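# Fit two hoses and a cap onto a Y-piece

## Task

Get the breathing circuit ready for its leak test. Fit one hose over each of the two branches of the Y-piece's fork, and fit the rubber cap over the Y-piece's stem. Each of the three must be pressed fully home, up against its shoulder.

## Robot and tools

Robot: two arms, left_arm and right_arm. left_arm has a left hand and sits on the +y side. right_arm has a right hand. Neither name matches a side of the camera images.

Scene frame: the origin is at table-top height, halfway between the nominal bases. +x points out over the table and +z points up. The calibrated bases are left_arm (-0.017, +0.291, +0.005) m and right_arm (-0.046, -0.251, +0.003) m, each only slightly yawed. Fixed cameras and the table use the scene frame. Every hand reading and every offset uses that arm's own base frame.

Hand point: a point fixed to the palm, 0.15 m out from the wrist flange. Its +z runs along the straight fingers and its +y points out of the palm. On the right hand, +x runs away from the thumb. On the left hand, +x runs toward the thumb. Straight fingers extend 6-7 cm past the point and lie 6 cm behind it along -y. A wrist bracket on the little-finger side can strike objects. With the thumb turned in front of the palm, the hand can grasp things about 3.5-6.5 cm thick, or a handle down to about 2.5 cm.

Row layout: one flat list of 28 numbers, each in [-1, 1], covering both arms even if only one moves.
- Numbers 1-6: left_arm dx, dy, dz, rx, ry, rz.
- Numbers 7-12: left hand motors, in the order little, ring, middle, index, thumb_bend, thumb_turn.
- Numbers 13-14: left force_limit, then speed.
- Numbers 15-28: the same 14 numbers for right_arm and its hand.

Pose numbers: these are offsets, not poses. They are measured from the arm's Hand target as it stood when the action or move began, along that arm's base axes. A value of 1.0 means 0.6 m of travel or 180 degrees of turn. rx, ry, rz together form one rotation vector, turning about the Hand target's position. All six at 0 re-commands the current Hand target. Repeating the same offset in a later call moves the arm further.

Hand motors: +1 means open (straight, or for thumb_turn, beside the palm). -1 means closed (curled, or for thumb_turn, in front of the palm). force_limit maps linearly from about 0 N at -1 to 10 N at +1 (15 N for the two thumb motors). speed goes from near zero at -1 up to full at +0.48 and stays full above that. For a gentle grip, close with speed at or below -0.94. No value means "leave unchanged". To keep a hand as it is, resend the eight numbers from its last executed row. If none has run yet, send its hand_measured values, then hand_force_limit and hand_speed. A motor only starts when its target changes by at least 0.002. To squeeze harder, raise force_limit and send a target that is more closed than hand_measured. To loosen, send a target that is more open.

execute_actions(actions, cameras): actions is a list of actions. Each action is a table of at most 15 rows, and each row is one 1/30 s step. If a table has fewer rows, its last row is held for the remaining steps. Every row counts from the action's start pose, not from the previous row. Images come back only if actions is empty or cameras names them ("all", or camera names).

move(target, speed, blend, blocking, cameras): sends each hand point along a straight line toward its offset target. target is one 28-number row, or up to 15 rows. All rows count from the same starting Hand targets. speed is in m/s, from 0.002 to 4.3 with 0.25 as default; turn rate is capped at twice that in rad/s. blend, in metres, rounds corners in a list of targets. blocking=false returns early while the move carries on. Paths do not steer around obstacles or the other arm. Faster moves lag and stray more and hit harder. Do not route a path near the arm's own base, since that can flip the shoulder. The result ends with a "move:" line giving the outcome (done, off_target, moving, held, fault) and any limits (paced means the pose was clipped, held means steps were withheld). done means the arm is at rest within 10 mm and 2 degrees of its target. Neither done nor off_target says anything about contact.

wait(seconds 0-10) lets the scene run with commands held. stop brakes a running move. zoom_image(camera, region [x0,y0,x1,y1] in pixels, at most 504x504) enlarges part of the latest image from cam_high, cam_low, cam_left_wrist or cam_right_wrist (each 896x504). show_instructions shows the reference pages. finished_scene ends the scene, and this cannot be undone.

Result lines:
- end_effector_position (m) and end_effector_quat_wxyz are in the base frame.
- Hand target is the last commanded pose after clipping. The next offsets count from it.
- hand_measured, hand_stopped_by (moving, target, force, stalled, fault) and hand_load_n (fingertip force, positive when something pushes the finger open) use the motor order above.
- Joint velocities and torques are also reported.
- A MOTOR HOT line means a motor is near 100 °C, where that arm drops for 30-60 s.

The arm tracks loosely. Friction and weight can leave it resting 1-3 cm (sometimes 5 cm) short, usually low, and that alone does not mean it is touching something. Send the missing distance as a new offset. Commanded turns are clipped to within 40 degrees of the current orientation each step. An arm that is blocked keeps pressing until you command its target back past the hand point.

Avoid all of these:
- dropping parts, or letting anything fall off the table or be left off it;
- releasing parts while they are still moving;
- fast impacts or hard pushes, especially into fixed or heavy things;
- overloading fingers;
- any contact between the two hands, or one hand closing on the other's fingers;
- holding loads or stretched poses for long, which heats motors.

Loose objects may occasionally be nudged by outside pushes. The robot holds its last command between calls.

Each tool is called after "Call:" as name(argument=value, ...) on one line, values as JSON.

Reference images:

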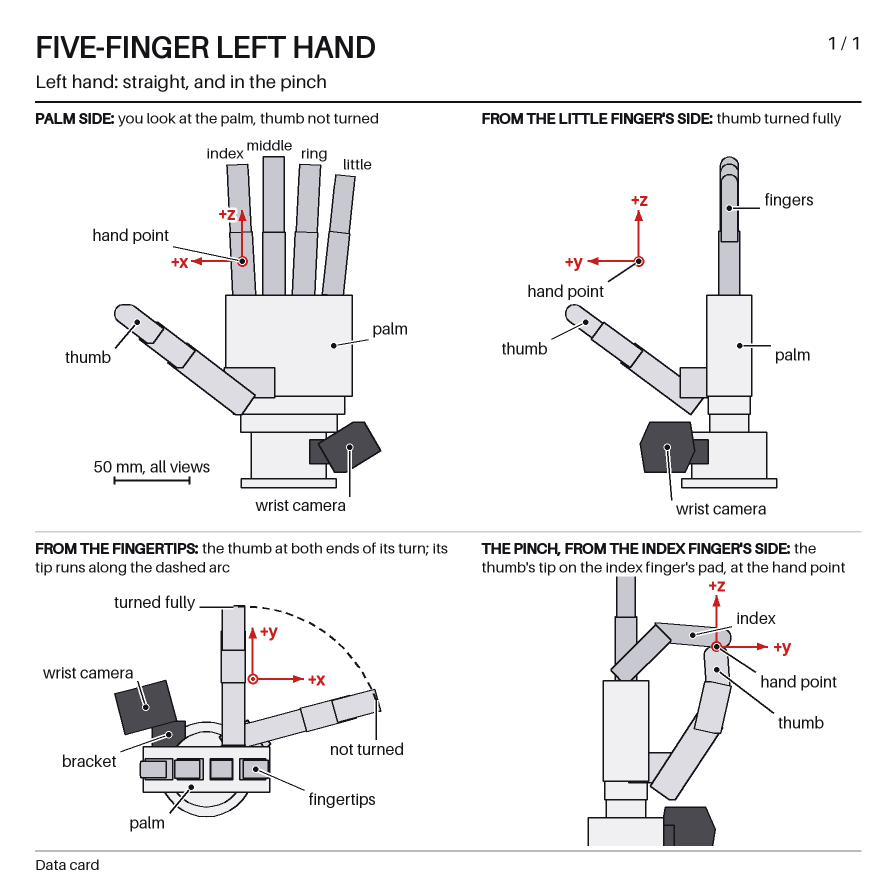

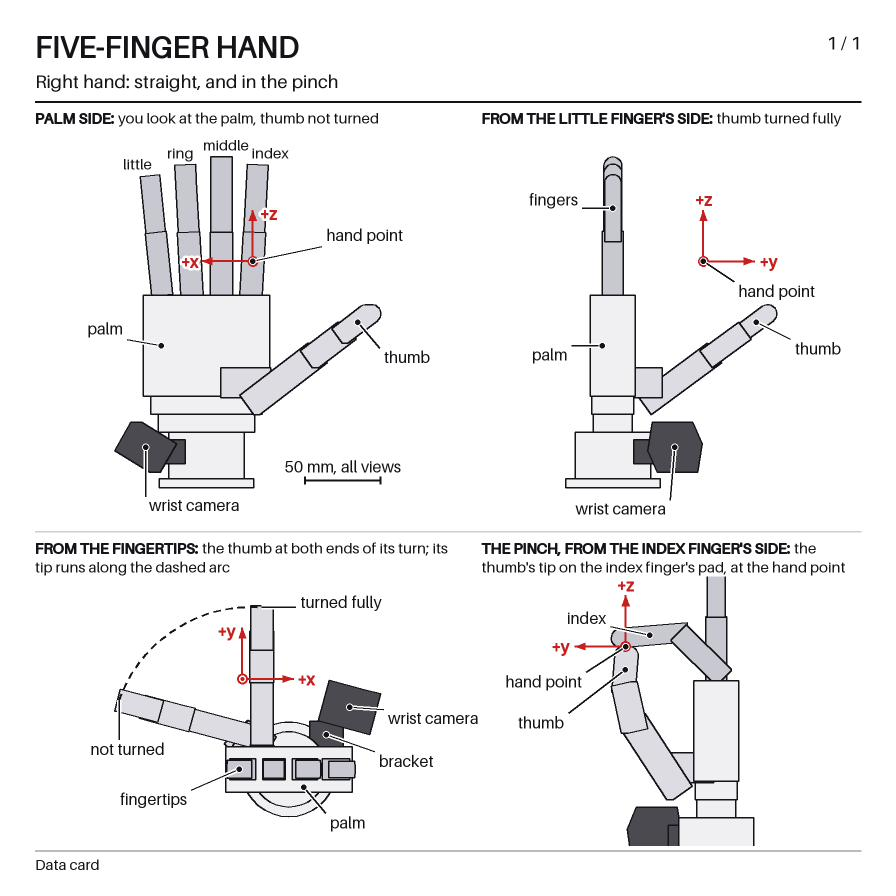

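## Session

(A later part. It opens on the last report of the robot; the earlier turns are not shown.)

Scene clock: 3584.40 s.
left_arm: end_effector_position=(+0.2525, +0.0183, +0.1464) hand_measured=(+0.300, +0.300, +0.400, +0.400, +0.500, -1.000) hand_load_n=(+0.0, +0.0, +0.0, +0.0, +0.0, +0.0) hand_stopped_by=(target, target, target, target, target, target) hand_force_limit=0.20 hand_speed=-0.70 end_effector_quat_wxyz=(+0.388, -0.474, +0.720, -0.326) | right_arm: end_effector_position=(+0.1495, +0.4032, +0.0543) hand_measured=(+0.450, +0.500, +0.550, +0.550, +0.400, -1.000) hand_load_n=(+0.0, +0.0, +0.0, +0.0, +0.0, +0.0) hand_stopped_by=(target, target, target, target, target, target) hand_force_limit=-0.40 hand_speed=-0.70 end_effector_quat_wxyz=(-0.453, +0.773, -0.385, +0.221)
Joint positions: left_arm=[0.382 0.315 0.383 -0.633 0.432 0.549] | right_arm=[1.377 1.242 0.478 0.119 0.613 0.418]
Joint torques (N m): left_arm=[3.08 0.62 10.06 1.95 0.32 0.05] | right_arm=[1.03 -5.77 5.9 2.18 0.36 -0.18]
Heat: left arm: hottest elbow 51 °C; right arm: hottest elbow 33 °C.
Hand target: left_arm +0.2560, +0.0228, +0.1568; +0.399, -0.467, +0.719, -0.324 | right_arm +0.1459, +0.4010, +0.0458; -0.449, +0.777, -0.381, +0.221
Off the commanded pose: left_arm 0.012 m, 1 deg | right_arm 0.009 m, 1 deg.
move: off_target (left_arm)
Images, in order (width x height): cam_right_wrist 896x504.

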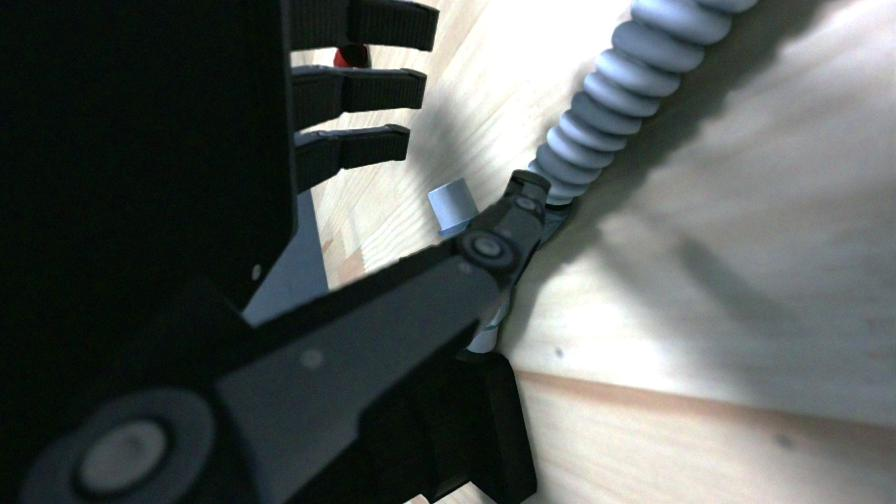

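Call:
move(target=[0,0,0,0,0,0, 0.3, 0.3, 0.4, 0.4, 0.5, -1, 0.2, -0.7, -0.009,-0.007,-0.058,0,0,0, 0.45,0.5,0.55,0.55,0.4,-1,-0.4,-0.7], speed=0.06, cameras=["cam_right_wrist", "cam_left_wrist"])

Call:
zoom_image(camera="cam_right_wrist", region=[400, 80, 640, 320])

Scene clock: 3592.33 s.
left_arm: end_effector_position=(+0.2525, +0.0183, +0.1464) hand_measured=(+0.300, +0.300, +0.400, +0.400, +0.500, -1.000) hand_load_n=(+0.0, +0.0, +0.0, +0.0, +0.0, +0.0) hand_stopped_by=(target, target, target, target, target, target) hand_force_limit=0.20 hand_speed=-0.70 end_effector_quat_wxyz=(+0.388, -0.474, +0.720, -0.326) | right_arm: end_effector_position=(+0.1445, +0.3994, +0.0190) hand_measured=(+0.450, +0.500, +0.550, +0.550, +0.400, -1.000) hand_load_n=(+0.0, +0.0, +0.0, +0.0, +0.0, +0.0) hand_stopped_by=(target, target, target, target, target, target) hand_force_limit=-0.40 hand_speed=-0.70 end_effector_quat_wxyz=(-0.452, +0.775, -0.381, +0.223)
Joint positions: left_arm=[0.382 0.315 0.383 -0.633 0.432 0.549] | right_arm=[1.393 1.345 0.429 0.265 0.626 0.419]
Joint torques (N m): left_arm=[2.84 0.67 10.07 1.91 0.33 -0.02] | right_arm=[0.44 -5.83 5.08 1.83 0.37 -0.1]
Heat: left arm: hottest elbow 51 °C; right arm: hottest elbow 33 °C.
Hand target: left_arm +0.2560, +0.0228, +0.1568; +0.399, -0.467, +0.719, -0.324 | right_arm +0.1405, +0.3968, +0.0110; -0.449, +0.777, -0.381, +0.221
Off the commanded pose: left_arm 0.012 m, 1 deg | right_arm 0.009 m, 1 deg.
move: off_target (left_arm)
Images, in order (width x height): cam_left_wrist 896x504, cam_right_wrist 896x504.

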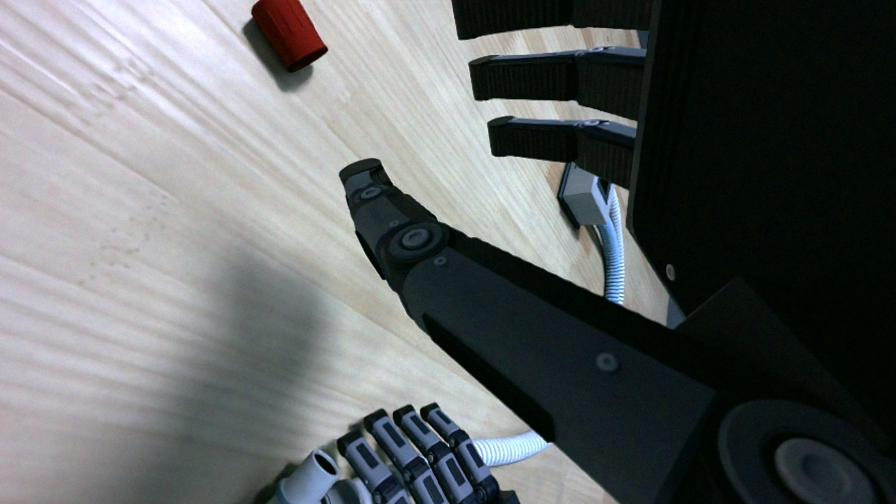

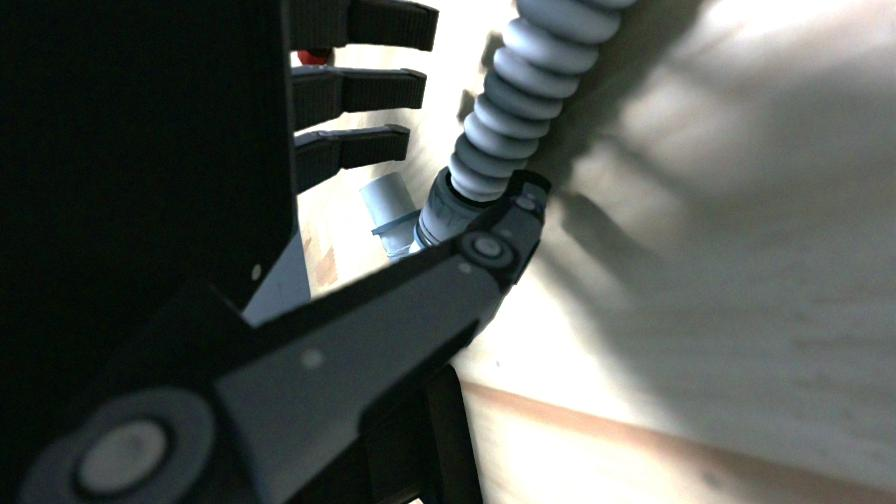

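Scaled by 2.100 from the camera's 896x504 image, which has a finer 1280x720 frame.

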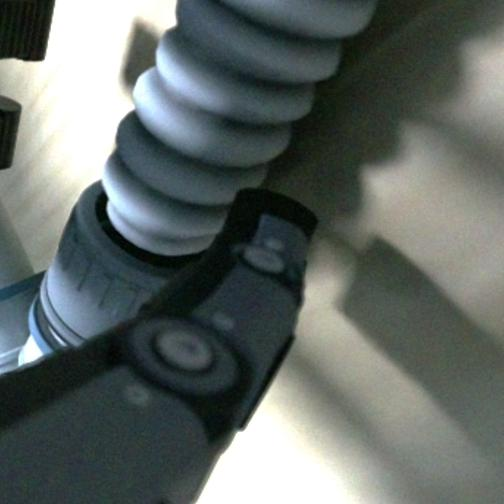

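Call:
move(target=[0,0,0,0,0,0, 0.3, 0.3, 0.4, 0.4, 0.5, -1, 0.2, -0.7, 0,0,0,0,0,0, -0.45,-0.45,-0.45,-0.45,-0.25,-1,-0.3,-0.85], speed=0.06, cameras=["cam_right_wrist", "cam_left_wrist"])

Call:
zoom_image(camera="cam_right_wrist", region=[330, 80, 600, 350])

Call:
zoom_image(camera="cam_left_wrist", region=[250, 380, 500, 504])

Scene clock: 3601.20 s.
left_arm: end_effector_position=(+0.2525, +0.0183, +0.1464) hand_measured=(+0.300, +0.300, +0.400, +0.400, +0.500, -1.000) hand_load_n=(+0.0, +0.0, +0.0, +0.0, +0.0, +0.0) hand_stopped_by=(target, target, target, target, target, target) hand_force_limit=0.20 hand_speed=-0.70 end_effector_quat_wxyz=(+0.388, -0.474, +0.720, -0.326) | right_arm: end_effector_position=(+0.1446, +0.3999, +0.0195) hand_measured=(-0.174, +0.016, +0.080, +0.122, +0.162, -1.000) hand_load_n=(+3.5, +2.5, +2.5, +4.0, +8.0, +4.0) hand_stopped_by=(force, force, force, force, force, target) hand_force_limit=-0.30 hand_speed=-0.85 end_effector_quat_wxyz=(-0.453, +0.774, -0.382, +0.223)
Joint positions: left_arm=[0.382 0.315 0.383 -0.633 0.432 0.549] | right_arm=[1.393 1.345 0.429 0.267 0.626 0.421]
Joint torques (N m): left_arm=[2.84 0.62 10.13 1.98 0.35 0.01] | right_arm=[1.73 -6.07 4.93 2.03 0.31 -0.05]
Heat: left arm: hottest elbow 51 °C; right arm: hottest elbow 33 °C.
Hand target: left_arm +0.2560, +0.0228, +0.1568; +0.399, -0.467, +0.719, -0.324 | right_arm +0.1405, +0.3968, +0.0110; -0.449, +0.777, -0.381, +0.221
Off the commanded pose: left_arm 0.012 m, 1 deg | right_arm 0.010 m, 1 deg.
move: off_target (left_arm)
Images, in order (width x height): cam_left_wrist 896x504, cam_right_wrist 896x504.

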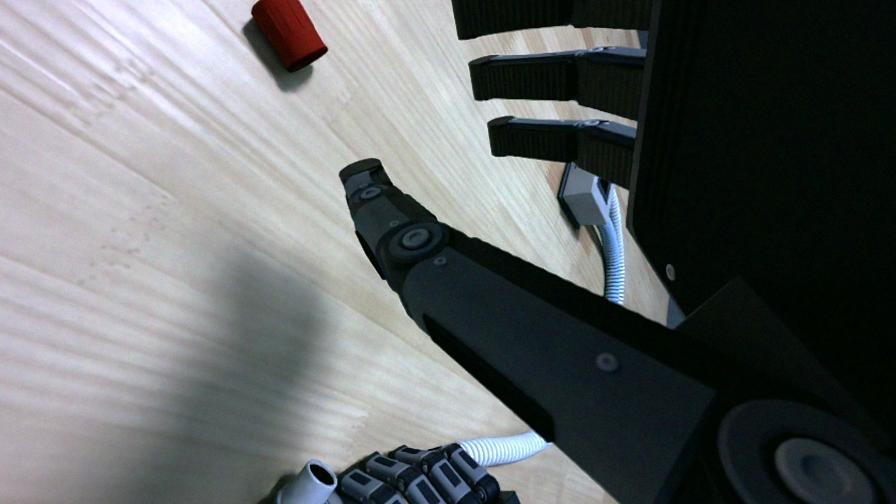

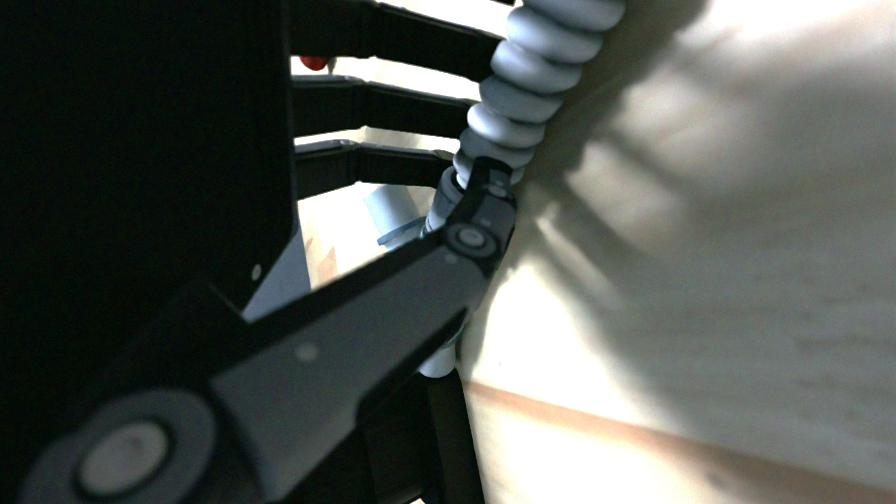

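Scaled by 1.867 from the camera's 896x504 image, which has a finer 1280x720 frame.

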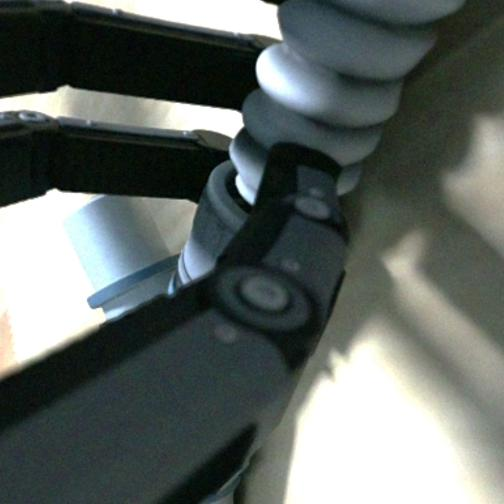

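Scaled by 2.016 from the camera's 896x504 image, which has a finer 1280x720 frame.

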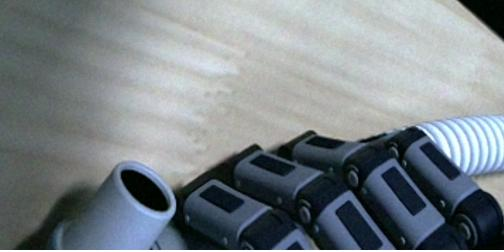

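Call:
move(target=[[0,0.1,0,0,0,0, 0.3, 0.3, 0.4, 0.4, 0.5, -1, 0.2, -0.7, 0,0,0.115,0,0,0, -0.45,-0.45,-0.45,-0.45,-0.25,-1,-0.3,-0.85],[0,0.1,0,0,0,0, 0.3, 0.3, 0.4, 0.4, 0.5, -1, 0.2, -0.7, 0.2025,-0.048,0.115,0,0,-0.1906, -0.45,-0.45,-0.45,-0.45,-0.25,-1,-0.3,-0.85]], speed=0.12, cameras=["cam_right_wrist", "cam_left_wrist", "cam_high"])

Scene clock: 3614.93 s.
left_arm: end_effector_position=(+0.2456, +0.0693, +0.1238) hand_measured=(+0.300, +0.300, +0.400, +0.400, +0.500, -1.000) hand_load_n=(+0.0, +0.0, +0.0, +0.0, +0.0, +0.0) hand_stopped_by=(target, target, target, target, target, target) hand_force_limit=0.20 hand_speed=-0.70 end_effector_quat_wxyz=(+0.372, -0.483, +0.720, -0.331) | right_arm: end_effector_position=(+0.2515, +0.3508, +0.0662) hand_measured=(-0.174, +0.016, +0.080, +0.122, +0.162, -1.000) hand_load_n=(+2.5, +2.5, +3.0, +3.5, +8.0, +4.0) hand_stopped_by=(force, force, force, force, force, target) hand_force_limit=-0.30 hand_speed=-0.85 end_effector_quat_wxyz=(-0.353, +0.642, -0.585, +0.347)
Joint positions: left_arm=[0.732 0.485 0.383 -0.633 0.719 0.79] | right_arm=[1.215 1.319 0.657 -0.316 0.909 0.826]
Joint torques (N m): left_arm=[3.19 -0.21 13.09 1.33 0.46 0.01] | right_arm=[-0.21 -7.41 10.17 0.77 0.65 -0.06]
Heat: left arm: hottest elbow 52 °C; right arm: hottest elbow 33 °C.
Hand target: left_arm +0.2560, +0.0827, +0.1568; +0.399, -0.467, +0.719, -0.324 | right_arm +0.2620, +0.3680, +0.0802; -0.364, +0.630, -0.594, +0.344
Off the commanded pose: left_arm 0.037 m, 4 deg | right_arm 0.024 m, 2 deg.
move: off_target (left_arm, right_arm)
Images, in order (width x height): cam_high 896x504, cam_left_wrist 896x504, cam_right_wrist 896x504.

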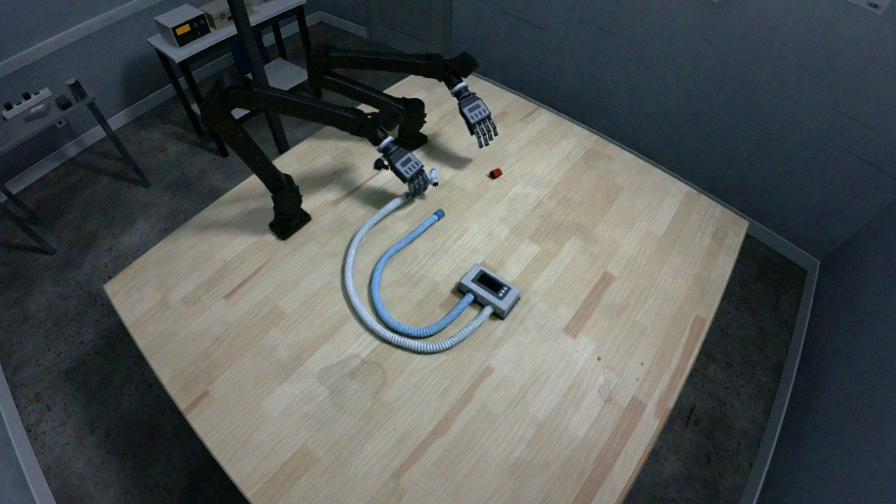

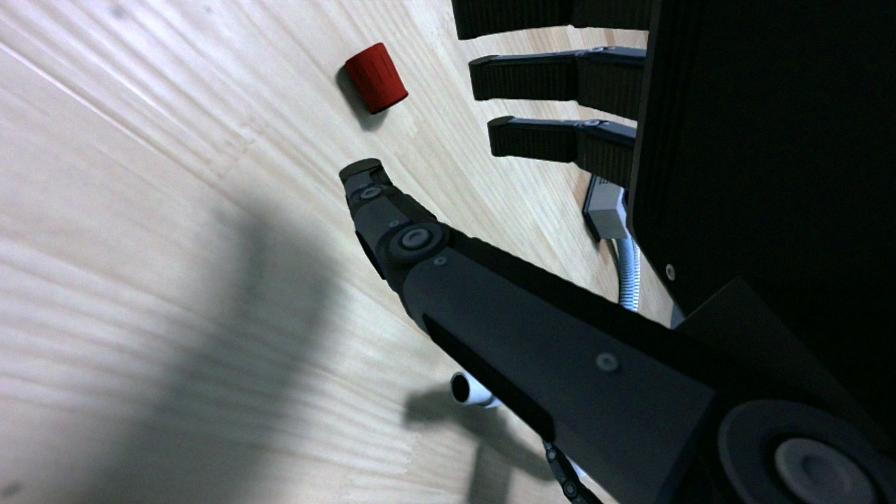

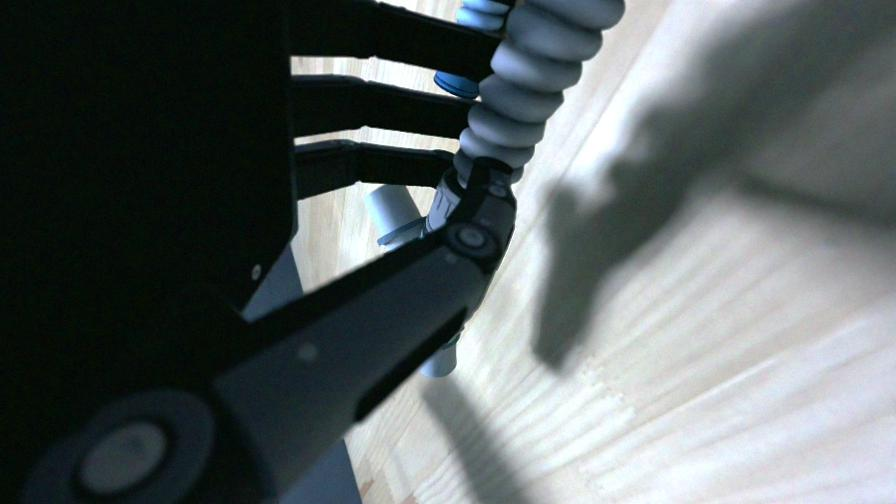

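Call:
move(target=[0,0,0,0,0,0, 0.3, 0.3, 0.4, 0.4, 0.5, -1, 0.2, -0.7, -0.01,-0.01,-0.11,0,0,0, -0.45,-0.45,-0.45,-0.45,-0.25,-1,-0.3,-0.85], speed=0.06, cameras=["cam_right_wrist", "cam_left_wrist", "cam_low"])

Call:
zoom_image(camera="cam_low", region=[500, 210, 640, 300])

Scene clock: 3627.97 s.
left_arm: end_effector_position=(+0.2456, +0.0693, +0.1238) hand_measured=(+0.300, +0.300, +0.400, +0.400, +0.500, -1.000) hand_load_n=(+0.0, +0.0, +0.0, +0.0, +0.0, +0.0) hand_stopped_by=(target, target, target, target, target, target) hand_force_limit=0.20 hand_speed=-0.70 end_effector_quat_wxyz=(+0.372, -0.483, +0.720, -0.331) | right_arm: end_effector_position=(+0.2573, +0.3638, +0.0214) hand_measured=(-0.174, +0.016, +0.080, +0.122, +0.162, -1.000) hand_load_n=(+3.0, +3.0, +2.5, +3.5, +8.0, +3.5) hand_stopped_by=(force, force, force, force, force, target) hand_force_limit=-0.30 hand_speed=-0.85 end_effector_quat_wxyz=(-0.365, +0.631, -0.592, +0.344)
Joint positions: left_arm=[0.732 0.485 0.383 -0.633 0.719 0.79] | right_arm=[1.215 1.461 0.623 -0.117 0.916 0.84]
Joint torques (N m): left_arm=[3.25 0.09 13.22 1.42 0.51 0.01] | right_arm=[0.5 -8.53 5.35 1.83 0.64 -0.05]
Heat: left arm: hottest elbow 54 °C; right arm: hottest elbow 35 °C.
Hand target: left_arm +0.2560, +0.0827, +0.1568; +0.399, -0.467, +0.719, -0.324 | right_arm +0.2560, +0.3619, +0.0141; -0.364, +0.630, -0.594, +0.344
Off the commanded pose: left_arm 0.037 m, 4 deg | right_arm 0.008 m, 0 deg.
move: off_target (left_arm)
Images, in order (width x height): cam_low 896x504, cam_left_wrist 896x504, cam_right_wrist 896x504.

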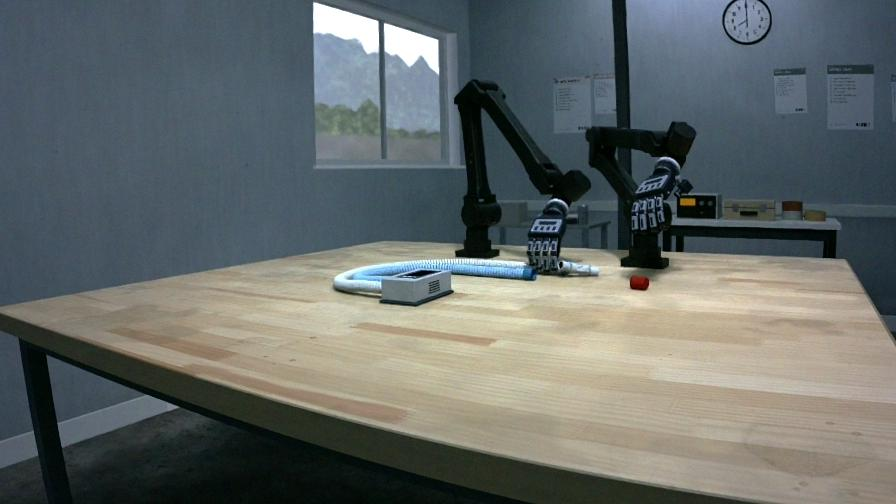

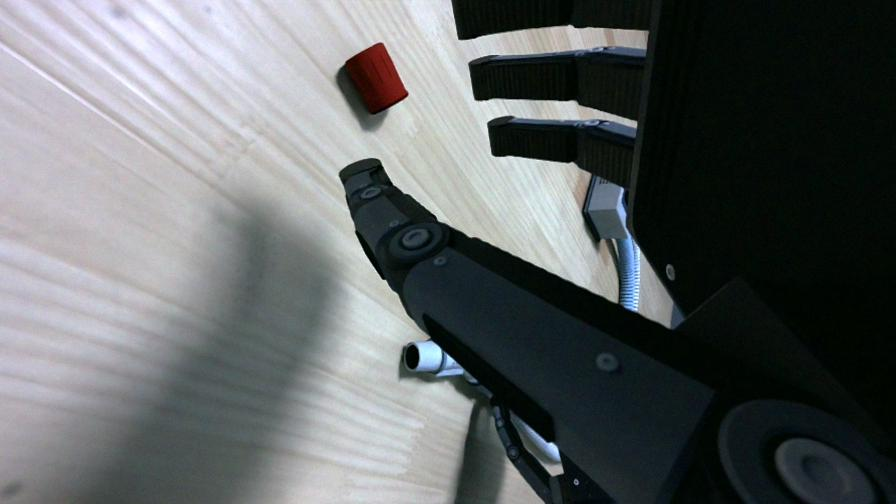

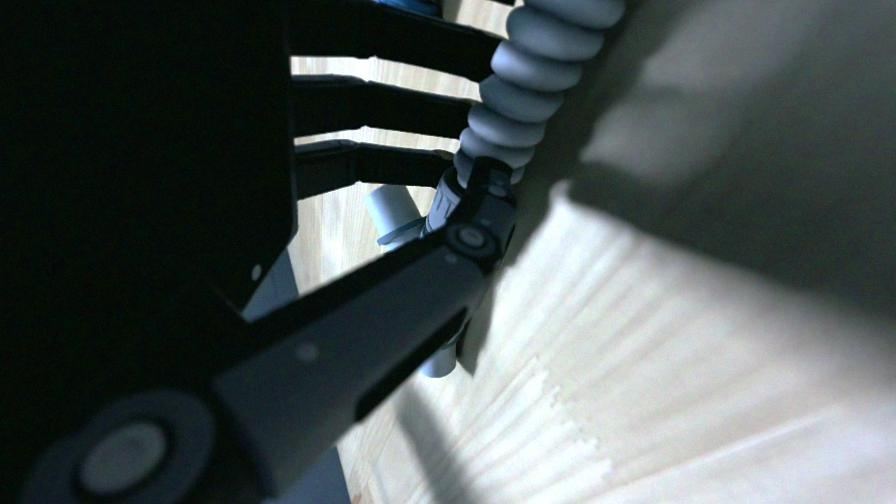

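Scaled by 3.600 from the camera's 896x504 image, which has a finer 1280x720 frame.

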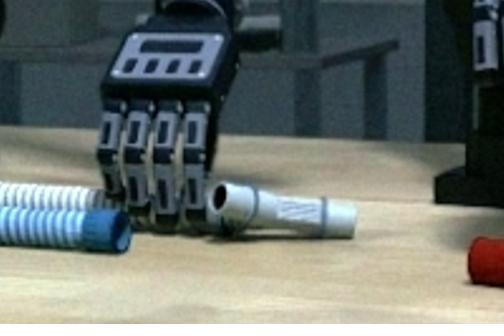

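Call:
move(target=[-0.068,-0.24,-0.09,-0.0879,0.0051,0.0692, 0.45, 0.5, 0.55, 0.6, 0.45, -1, 0.2, -0.7, 0,0,0,0,0,0, -0.45,-0.45,-0.45,-0.45,-0.25,-1,-0.3,-0.85], speed=0.12, cameras=["cam_left_wrist", "cam_right_wrist", "cam_high"])

Scene clock: 3657.40 s.
left_arm: end_effector_position=(+0.2184, -0.0595, +0.1094) hand_measured=(+0.450, +0.500, +0.550, +0.600, +0.450, -1.000) hand_load_n=(+0.0, +0.0, +0.0, +0.0, +0.0, +0.0) hand_stopped_by=(target, target, target, target, target, target) hand_force_limit=0.20 hand_speed=-0.70 end_effector_quat_wxyz=(-0.362, +0.593, -0.617, +0.369) | right_arm: end_effector_position=(+0.2573, +0.3638, +0.0214) hand_measured=(-0.174, +0.016, +0.080, +0.122, +0.162, -1.000) hand_load_n=(+3.0, +2.5, +2.5, +3.5, +8.0, +3.5) hand_stopped_by=(force, force, force, force, force, target) hand_force_limit=-0.30 hand_speed=-0.85 end_effector_quat_wxyz=(-0.365, +0.631, -0.592, +0.343)
Joint positions: left_arm=[-0.313 0.004 0.24 -0.737 -0.25 -0.124] | right_arm=[1.215 1.461 0.623 -0.116 0.916 0.84]
Joint torques (N m): left_arm=[1.03 1.49 7.76 1.48 -0.19 -0.25] | right_arm=[0.09 -8.18 5.42 1.83 0.66 -0.05]
Motor temperatures (°C): left_arm=[20 20 57 17 19 19] | right_arm=[19 21 33 17 21 20]
Heat: left arm: hottest elbow 57 °C; right arm: hottest elbow 33 °C.
Hand target: left_arm +0.2153, -0.0612, +0.1030; -0.358, +0.595, -0.616, +0.371 | right_arm +0.2560, +0.3620, +0.0141; -0.364, +0.630, -0.594, +0.344
Off the commanded pose: left_arm 0.008 m, 1 deg | right_arm 0.008 m, 0 deg.
joint sent to its limit (left arm) — joint 2 (shoulder), lower limit. The joint targets still meet the commanded pose.
move: done
Images, in order (width x height): cam_high 896x504, cam_left_wrist 896x504, cam_right_wrist 896x504.

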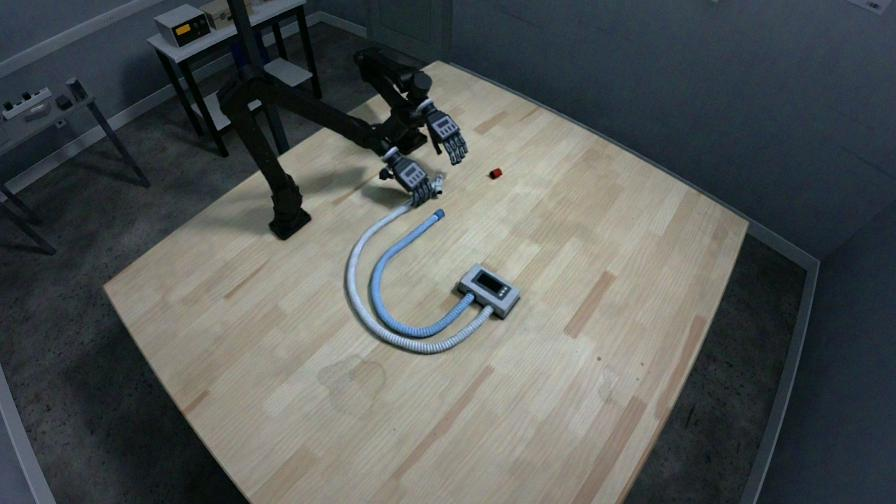

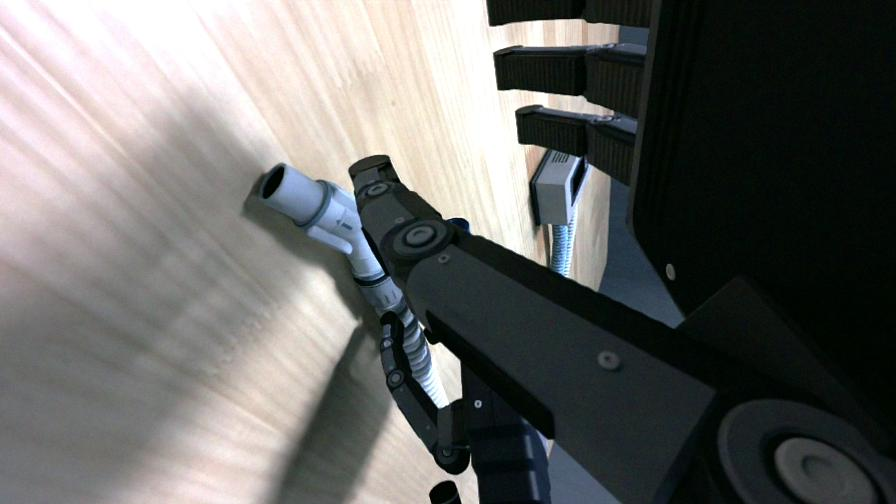

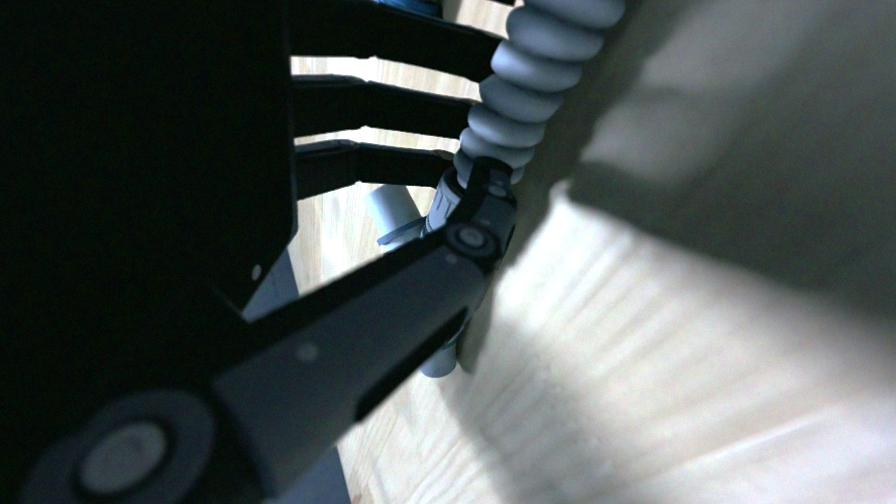

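Call:
zoom_image(camera="cam_left_wrist", region=[230, 130, 470, 370])

Scaled by 2.100 from the camera's 896x504 image, which has a finer 1280x720 frame.

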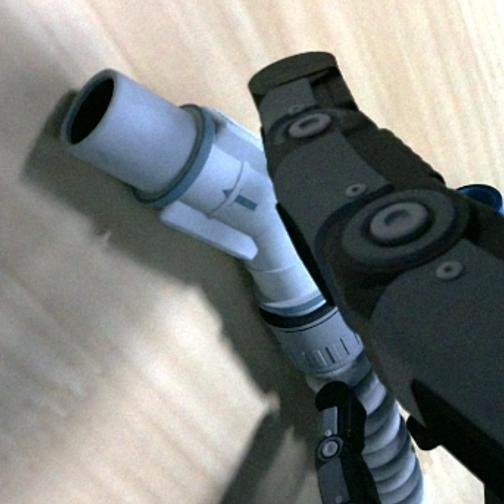

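Call:
move(target=[0.0025,-0.005,-0.0967,0,0,0, 0.45, 0.5, 0.55, 0.55, 0.4, -1, 0.2, -0.7, 0,0,0,0,0,0, -0.45,-0.45,-0.45,-0.45,-0.25,-1,-0.3,-0.85], speed=0.08, cameras=["cam_left_wrist"])

Call:
zoom_image(camera="cam_left_wrist", region=[260, 120, 540, 400])

Scene clock: 3689.27 s.
left_arm: end_effector_position=(+0.2153, -0.0610, +0.0456) hand_measured=(+0.450, +0.500, +0.550, +0.550, +0.400, -1.000) hand_load_n=(-0.5, +0.0, +0.0, +0.0, +0.5, +0.0) hand_stopped_by=(target, target, target, target, target, target) hand_force_limit=0.20 hand_speed=-0.70 end_effector_quat_wxyz=(-0.352, +0.601, -0.629, +0.346) | right_arm: end_effector_position=(+0.2573, +0.3638, +0.0214) hand_measured=(-0.174, +0.016, +0.080, +0.122, +0.162, -1.000) hand_load_n=(+3.0, +2.5, +3.0, +4.0, +8.5, +4.0) hand_stopped_by=(force, force, force, force, force, target) hand_force_limit=-0.30 hand_speed=-0.85 end_effector_quat_wxyz=(-0.365, +0.631, -0.592, +0.343)
Joint positions: left_arm=[-0.354 0.004 0.103 -0.665 -0.291 -0.149] | right_arm=[1.215 1.461 0.623 -0.116 0.916 0.84]
Joint torques (N m): left_arm=[0.85 0.85 7.83 2.78 -0.2 -0.26] | right_arm=[0.38 -8.64 5.42 1.81 0.65 -0.03]
Motor temperatures (°C): left_arm=[20 20 50 17 19 19] | right_arm=[19 21 33 17 21 20]
Heat: left arm: hottest elbow 50 °C; right arm: hottest elbow 33 °C.
Hand target: left_arm +0.2168, -0.0642, +0.0450; -0.358, +0.595, -0.616, +0.371 | right_arm +0.2560, +0.3620, +0.0141; -0.364, +0.630, -0.594, +0.344
Off the commanded pose: left_arm 0.004 m, 3 deg | right_arm 0.008 m, 0 deg.
joint sent to its limit (left arm) — joint 2 (shoulder), lower limit. The joint targets still meet the commanded pose.
move: off_target (left_arm)
Images, in order (width x height): cam_left_wrist 896x504.

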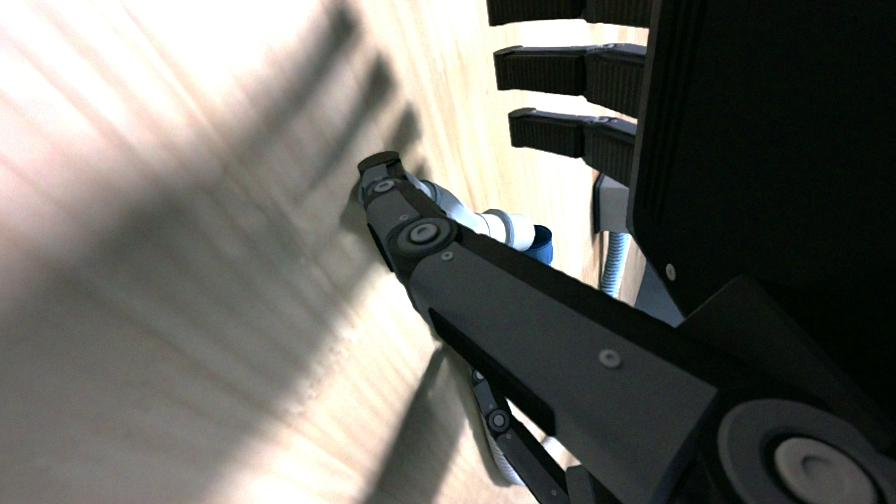

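Scaled by 1.800 from the camera's 896x504 image, which has a finer 1280x720 frame.

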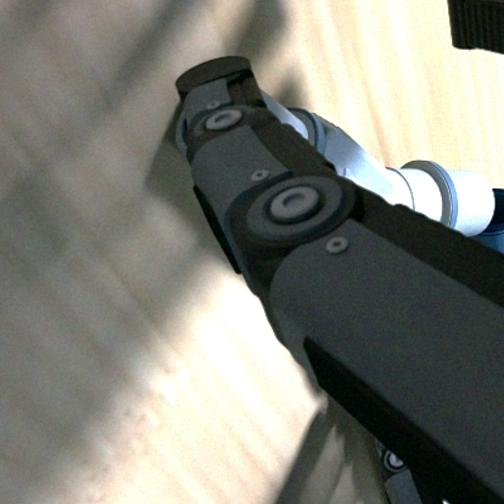

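Call:
move(target=[[0.08,0.0,0.16,0,0,0, 0.45, 0.5, 0.55, 0.55, 0.4, -1, 0.2, -0.7, 0,0,0,0,0,0, -0.45,-0.45,-0.45,-0.45,-0.25,-1,-0.3,-0.85],[0.08,0.08,0.16,0,0,0, 0.45, 0.5, 0.55, 0.55, 0.4, -1, 0.2, -0.7, 0,0,0.09,0,0,0, -0.45,-0.45,-0.45,-0.45,-0.25,-1,-0.3,-0.85],[0.08,0.08,0.16,0,0,0, 0.45, 0.5, 0.55, 0.55, 0.4, -1, 0.2, -0.7, 0.10,0.055,0.09,0,0,0, -0.45,-0.45,-0.45,-0.45,-0.25,-1,-0.3,-0.85],[0.08,0.08,0.16,0,0,0, 0.45, 0.5, 0.55, 0.55, 0.4, -1, 0.2, -0.7, 0.09,0.04,-0.005,0,0,0, -0.45,-0.45,-0.45,-0.45,-0.25,-1,-0.3,-0.85]], speed=0.1, blend=[0, 0, 0.01, 0], cameras=["cam_left_wrist", "cam_right_wrist", "cam_high", "cam_low"])

Scene clock: 3706.20 s.
left_arm: end_effector_position=(+0.2485, -0.0220, +0.0990) hand_measured=(+0.450, +0.500, +0.550, +0.550, +0.400, -1.000) hand_load_n=(+0.0, +0.0, +0.0, +0.0, +0.5, +0.0) hand_stopped_by=(target, target, target, target, target, target) hand_force_limit=0.20 hand_speed=-0.70 end_effector_quat_wxyz=(-0.328, +0.613, -0.625, +0.355) | right_arm: end_effector_position=(+0.3096, +0.3902, +0.0206) hand_measured=(-0.174, +0.016, +0.080, +0.122, +0.162, -1.000) hand_load_n=(+2.5, +2.5, +2.5, +4.0, +8.0, +3.5) hand_stopped_by=(force, force, force, force, force, target) hand_force_limit=-0.30 hand_speed=-0.85 end_effector_quat_wxyz=(-0.370, +0.627, -0.595, +0.341)
Joint positions: left_arm=[0.15 0.268 0.259 -0.562 0.169 0.078] | right_arm=[1.113 1.564 0.719 -0.003 0.853 0.721]
Joint torques (N m): left_arm=[2.43 0.97 13.68 2.41 0.21 0] | right_arm=[-0.03 -10.58 5.3 1.98 0.41 -0.23]
Heat: left arm: hottest elbow 49 °C; right arm: hottest elbow 33 °C.
Hand target: left_arm +0.2648, -0.0163, +0.1408; -0.358, +0.595, -0.616, +0.371 | right_arm +0.3100, +0.3859, +0.0110; -0.364, +0.630, -0.594, +0.344
Off the commanded pose: left_arm 0.045 m, 5 deg | right_arm 0.010 m, 1 deg.
move: off_target (left_arm)

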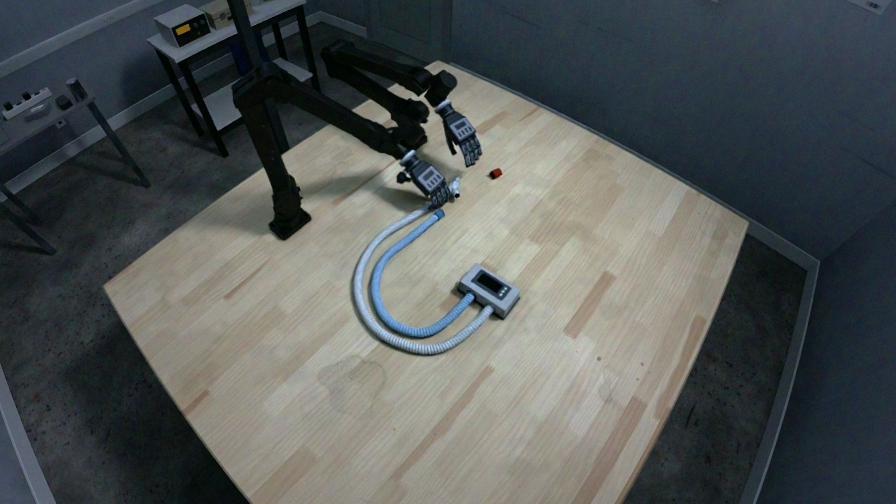

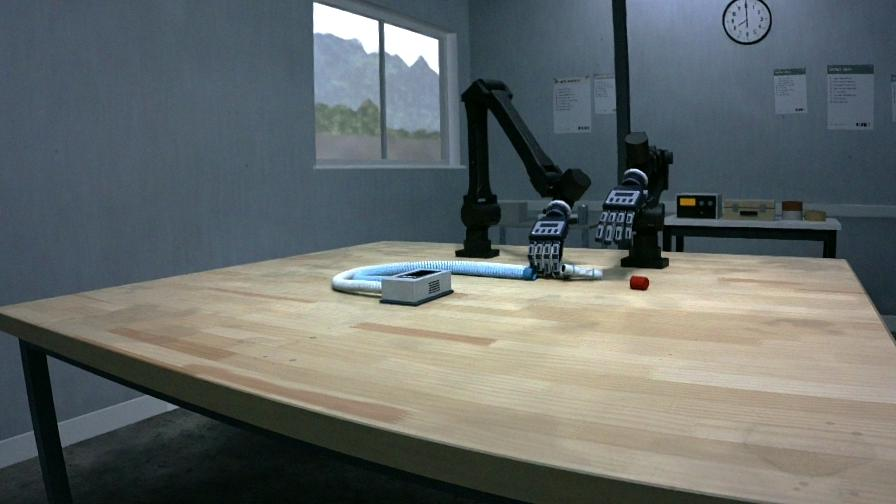

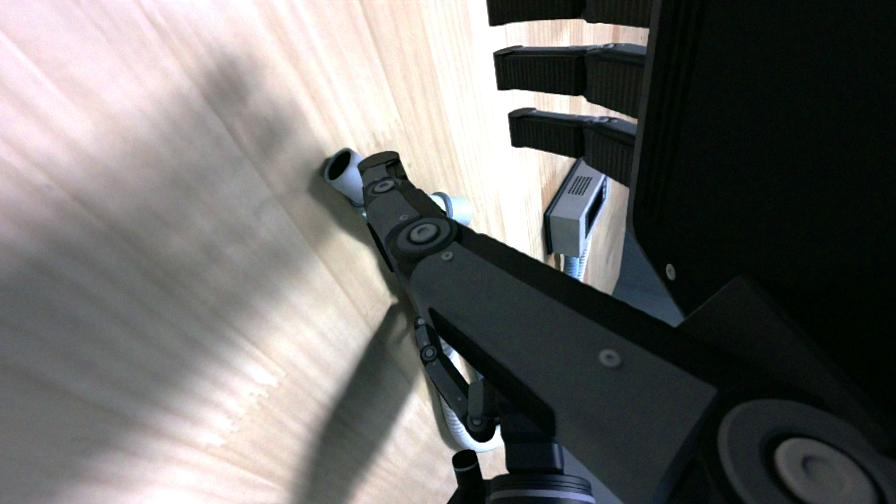

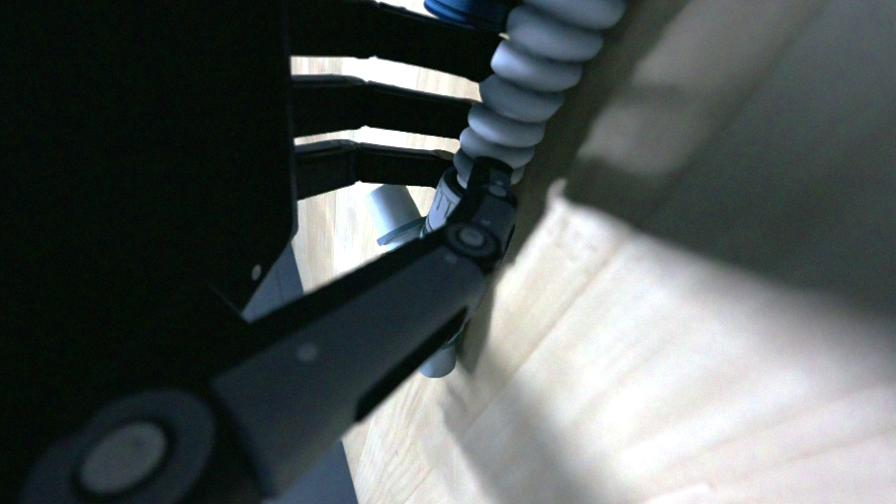

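Call:
move(target=[0.012,-0.033,-0.126,0,0,0, 0.45, 0.5, 0.55, 0.55, 0.4, -1, 0.2, -0.7, 0,0,0,0,0,0, -0.45,-0.45,-0.45,-0.45,-0.25,-1,-0.3,-0.85], speed=0.08, cameras=["cam_left_wrist"])

Call:
zoom_image(camera="cam_left_wrist", region=[260, 120, 540, 400])

Scene clock: 3715.87 s.
left_arm: end_effector_position=(+0.2708, -0.0329, +0.0685) hand_measured=(+0.450, +0.500, +0.550, +0.550, +0.400, -1.000) hand_load_n=(-0.5, +0.0, +0.0, +0.0, +0.0, +0.0) hand_stopped_by=(target, target, target, target, target, target) hand_force_limit=0.20 hand_speed=-0.70 end_effector_quat_wxyz=(-0.360, +0.594, -0.619, +0.367) | right_arm: end_effector_position=(+0.3096, +0.3902, +0.0205) hand_measured=(-0.174, +0.016, +0.080, +0.122, +0.162, -1.000) hand_load_n=(+2.5, +2.5, +2.5, +3.5, +7.5, +3.5) hand_stopped_by=(force, force, force, force, force, target) hand_force_limit=-0.30 hand_speed=-0.85 end_effector_quat_wxyz=(-0.370, +0.627, -0.595, +0.341)
Joint positions: left_arm=[0.015 0.35 0.151 -0.292 0.039 0.033] | right_arm=[1.113 1.564 0.719 -0.003 0.853 0.72]
Joint torques (N m): left_arm=[0.85 0.97 7.9 2.89 -0.02 -0.24] | right_arm=[-0.26 -10.11 5.48 1.91 0.38 -0.21]
Heat: left arm: hottest elbow 50 °C; right arm: hottest elbow 32 °C.
Hand target: left_arm +0.2720, -0.0360, +0.0653; -0.358, +0.595, -0.616, +0.371 | right_arm +0.3099, +0.3859, +0.0110; -0.364, +0.630, -0.594, +0.344
Off the commanded pose: left_arm 0.005 m, 1 deg | right_arm 0.010 m, 1 deg.
move: done
Images, in order (width x height): cam_left_wrist 896x504.

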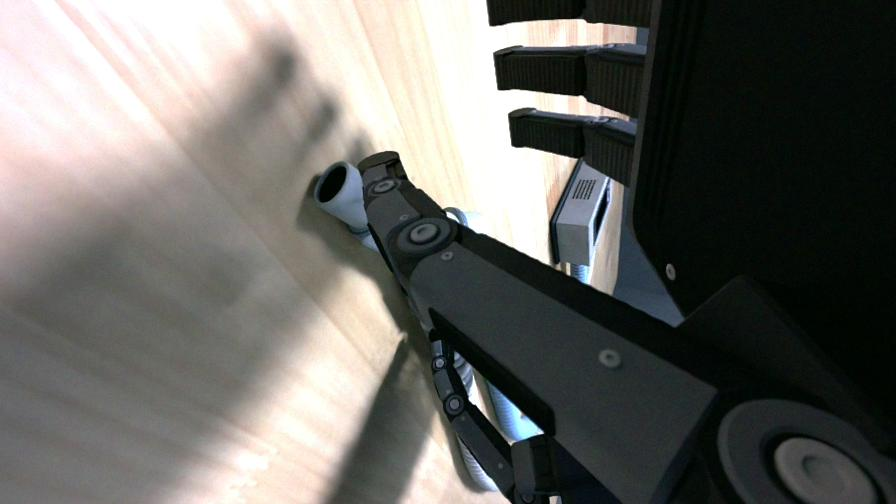

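Scaled by 1.800 from the camera's 896x504 image, which has a finer 1280x720 frame.

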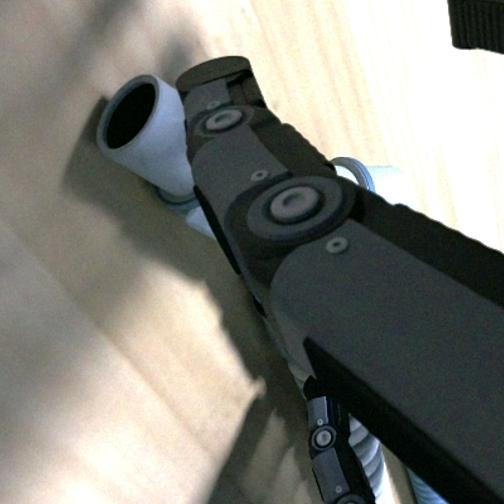

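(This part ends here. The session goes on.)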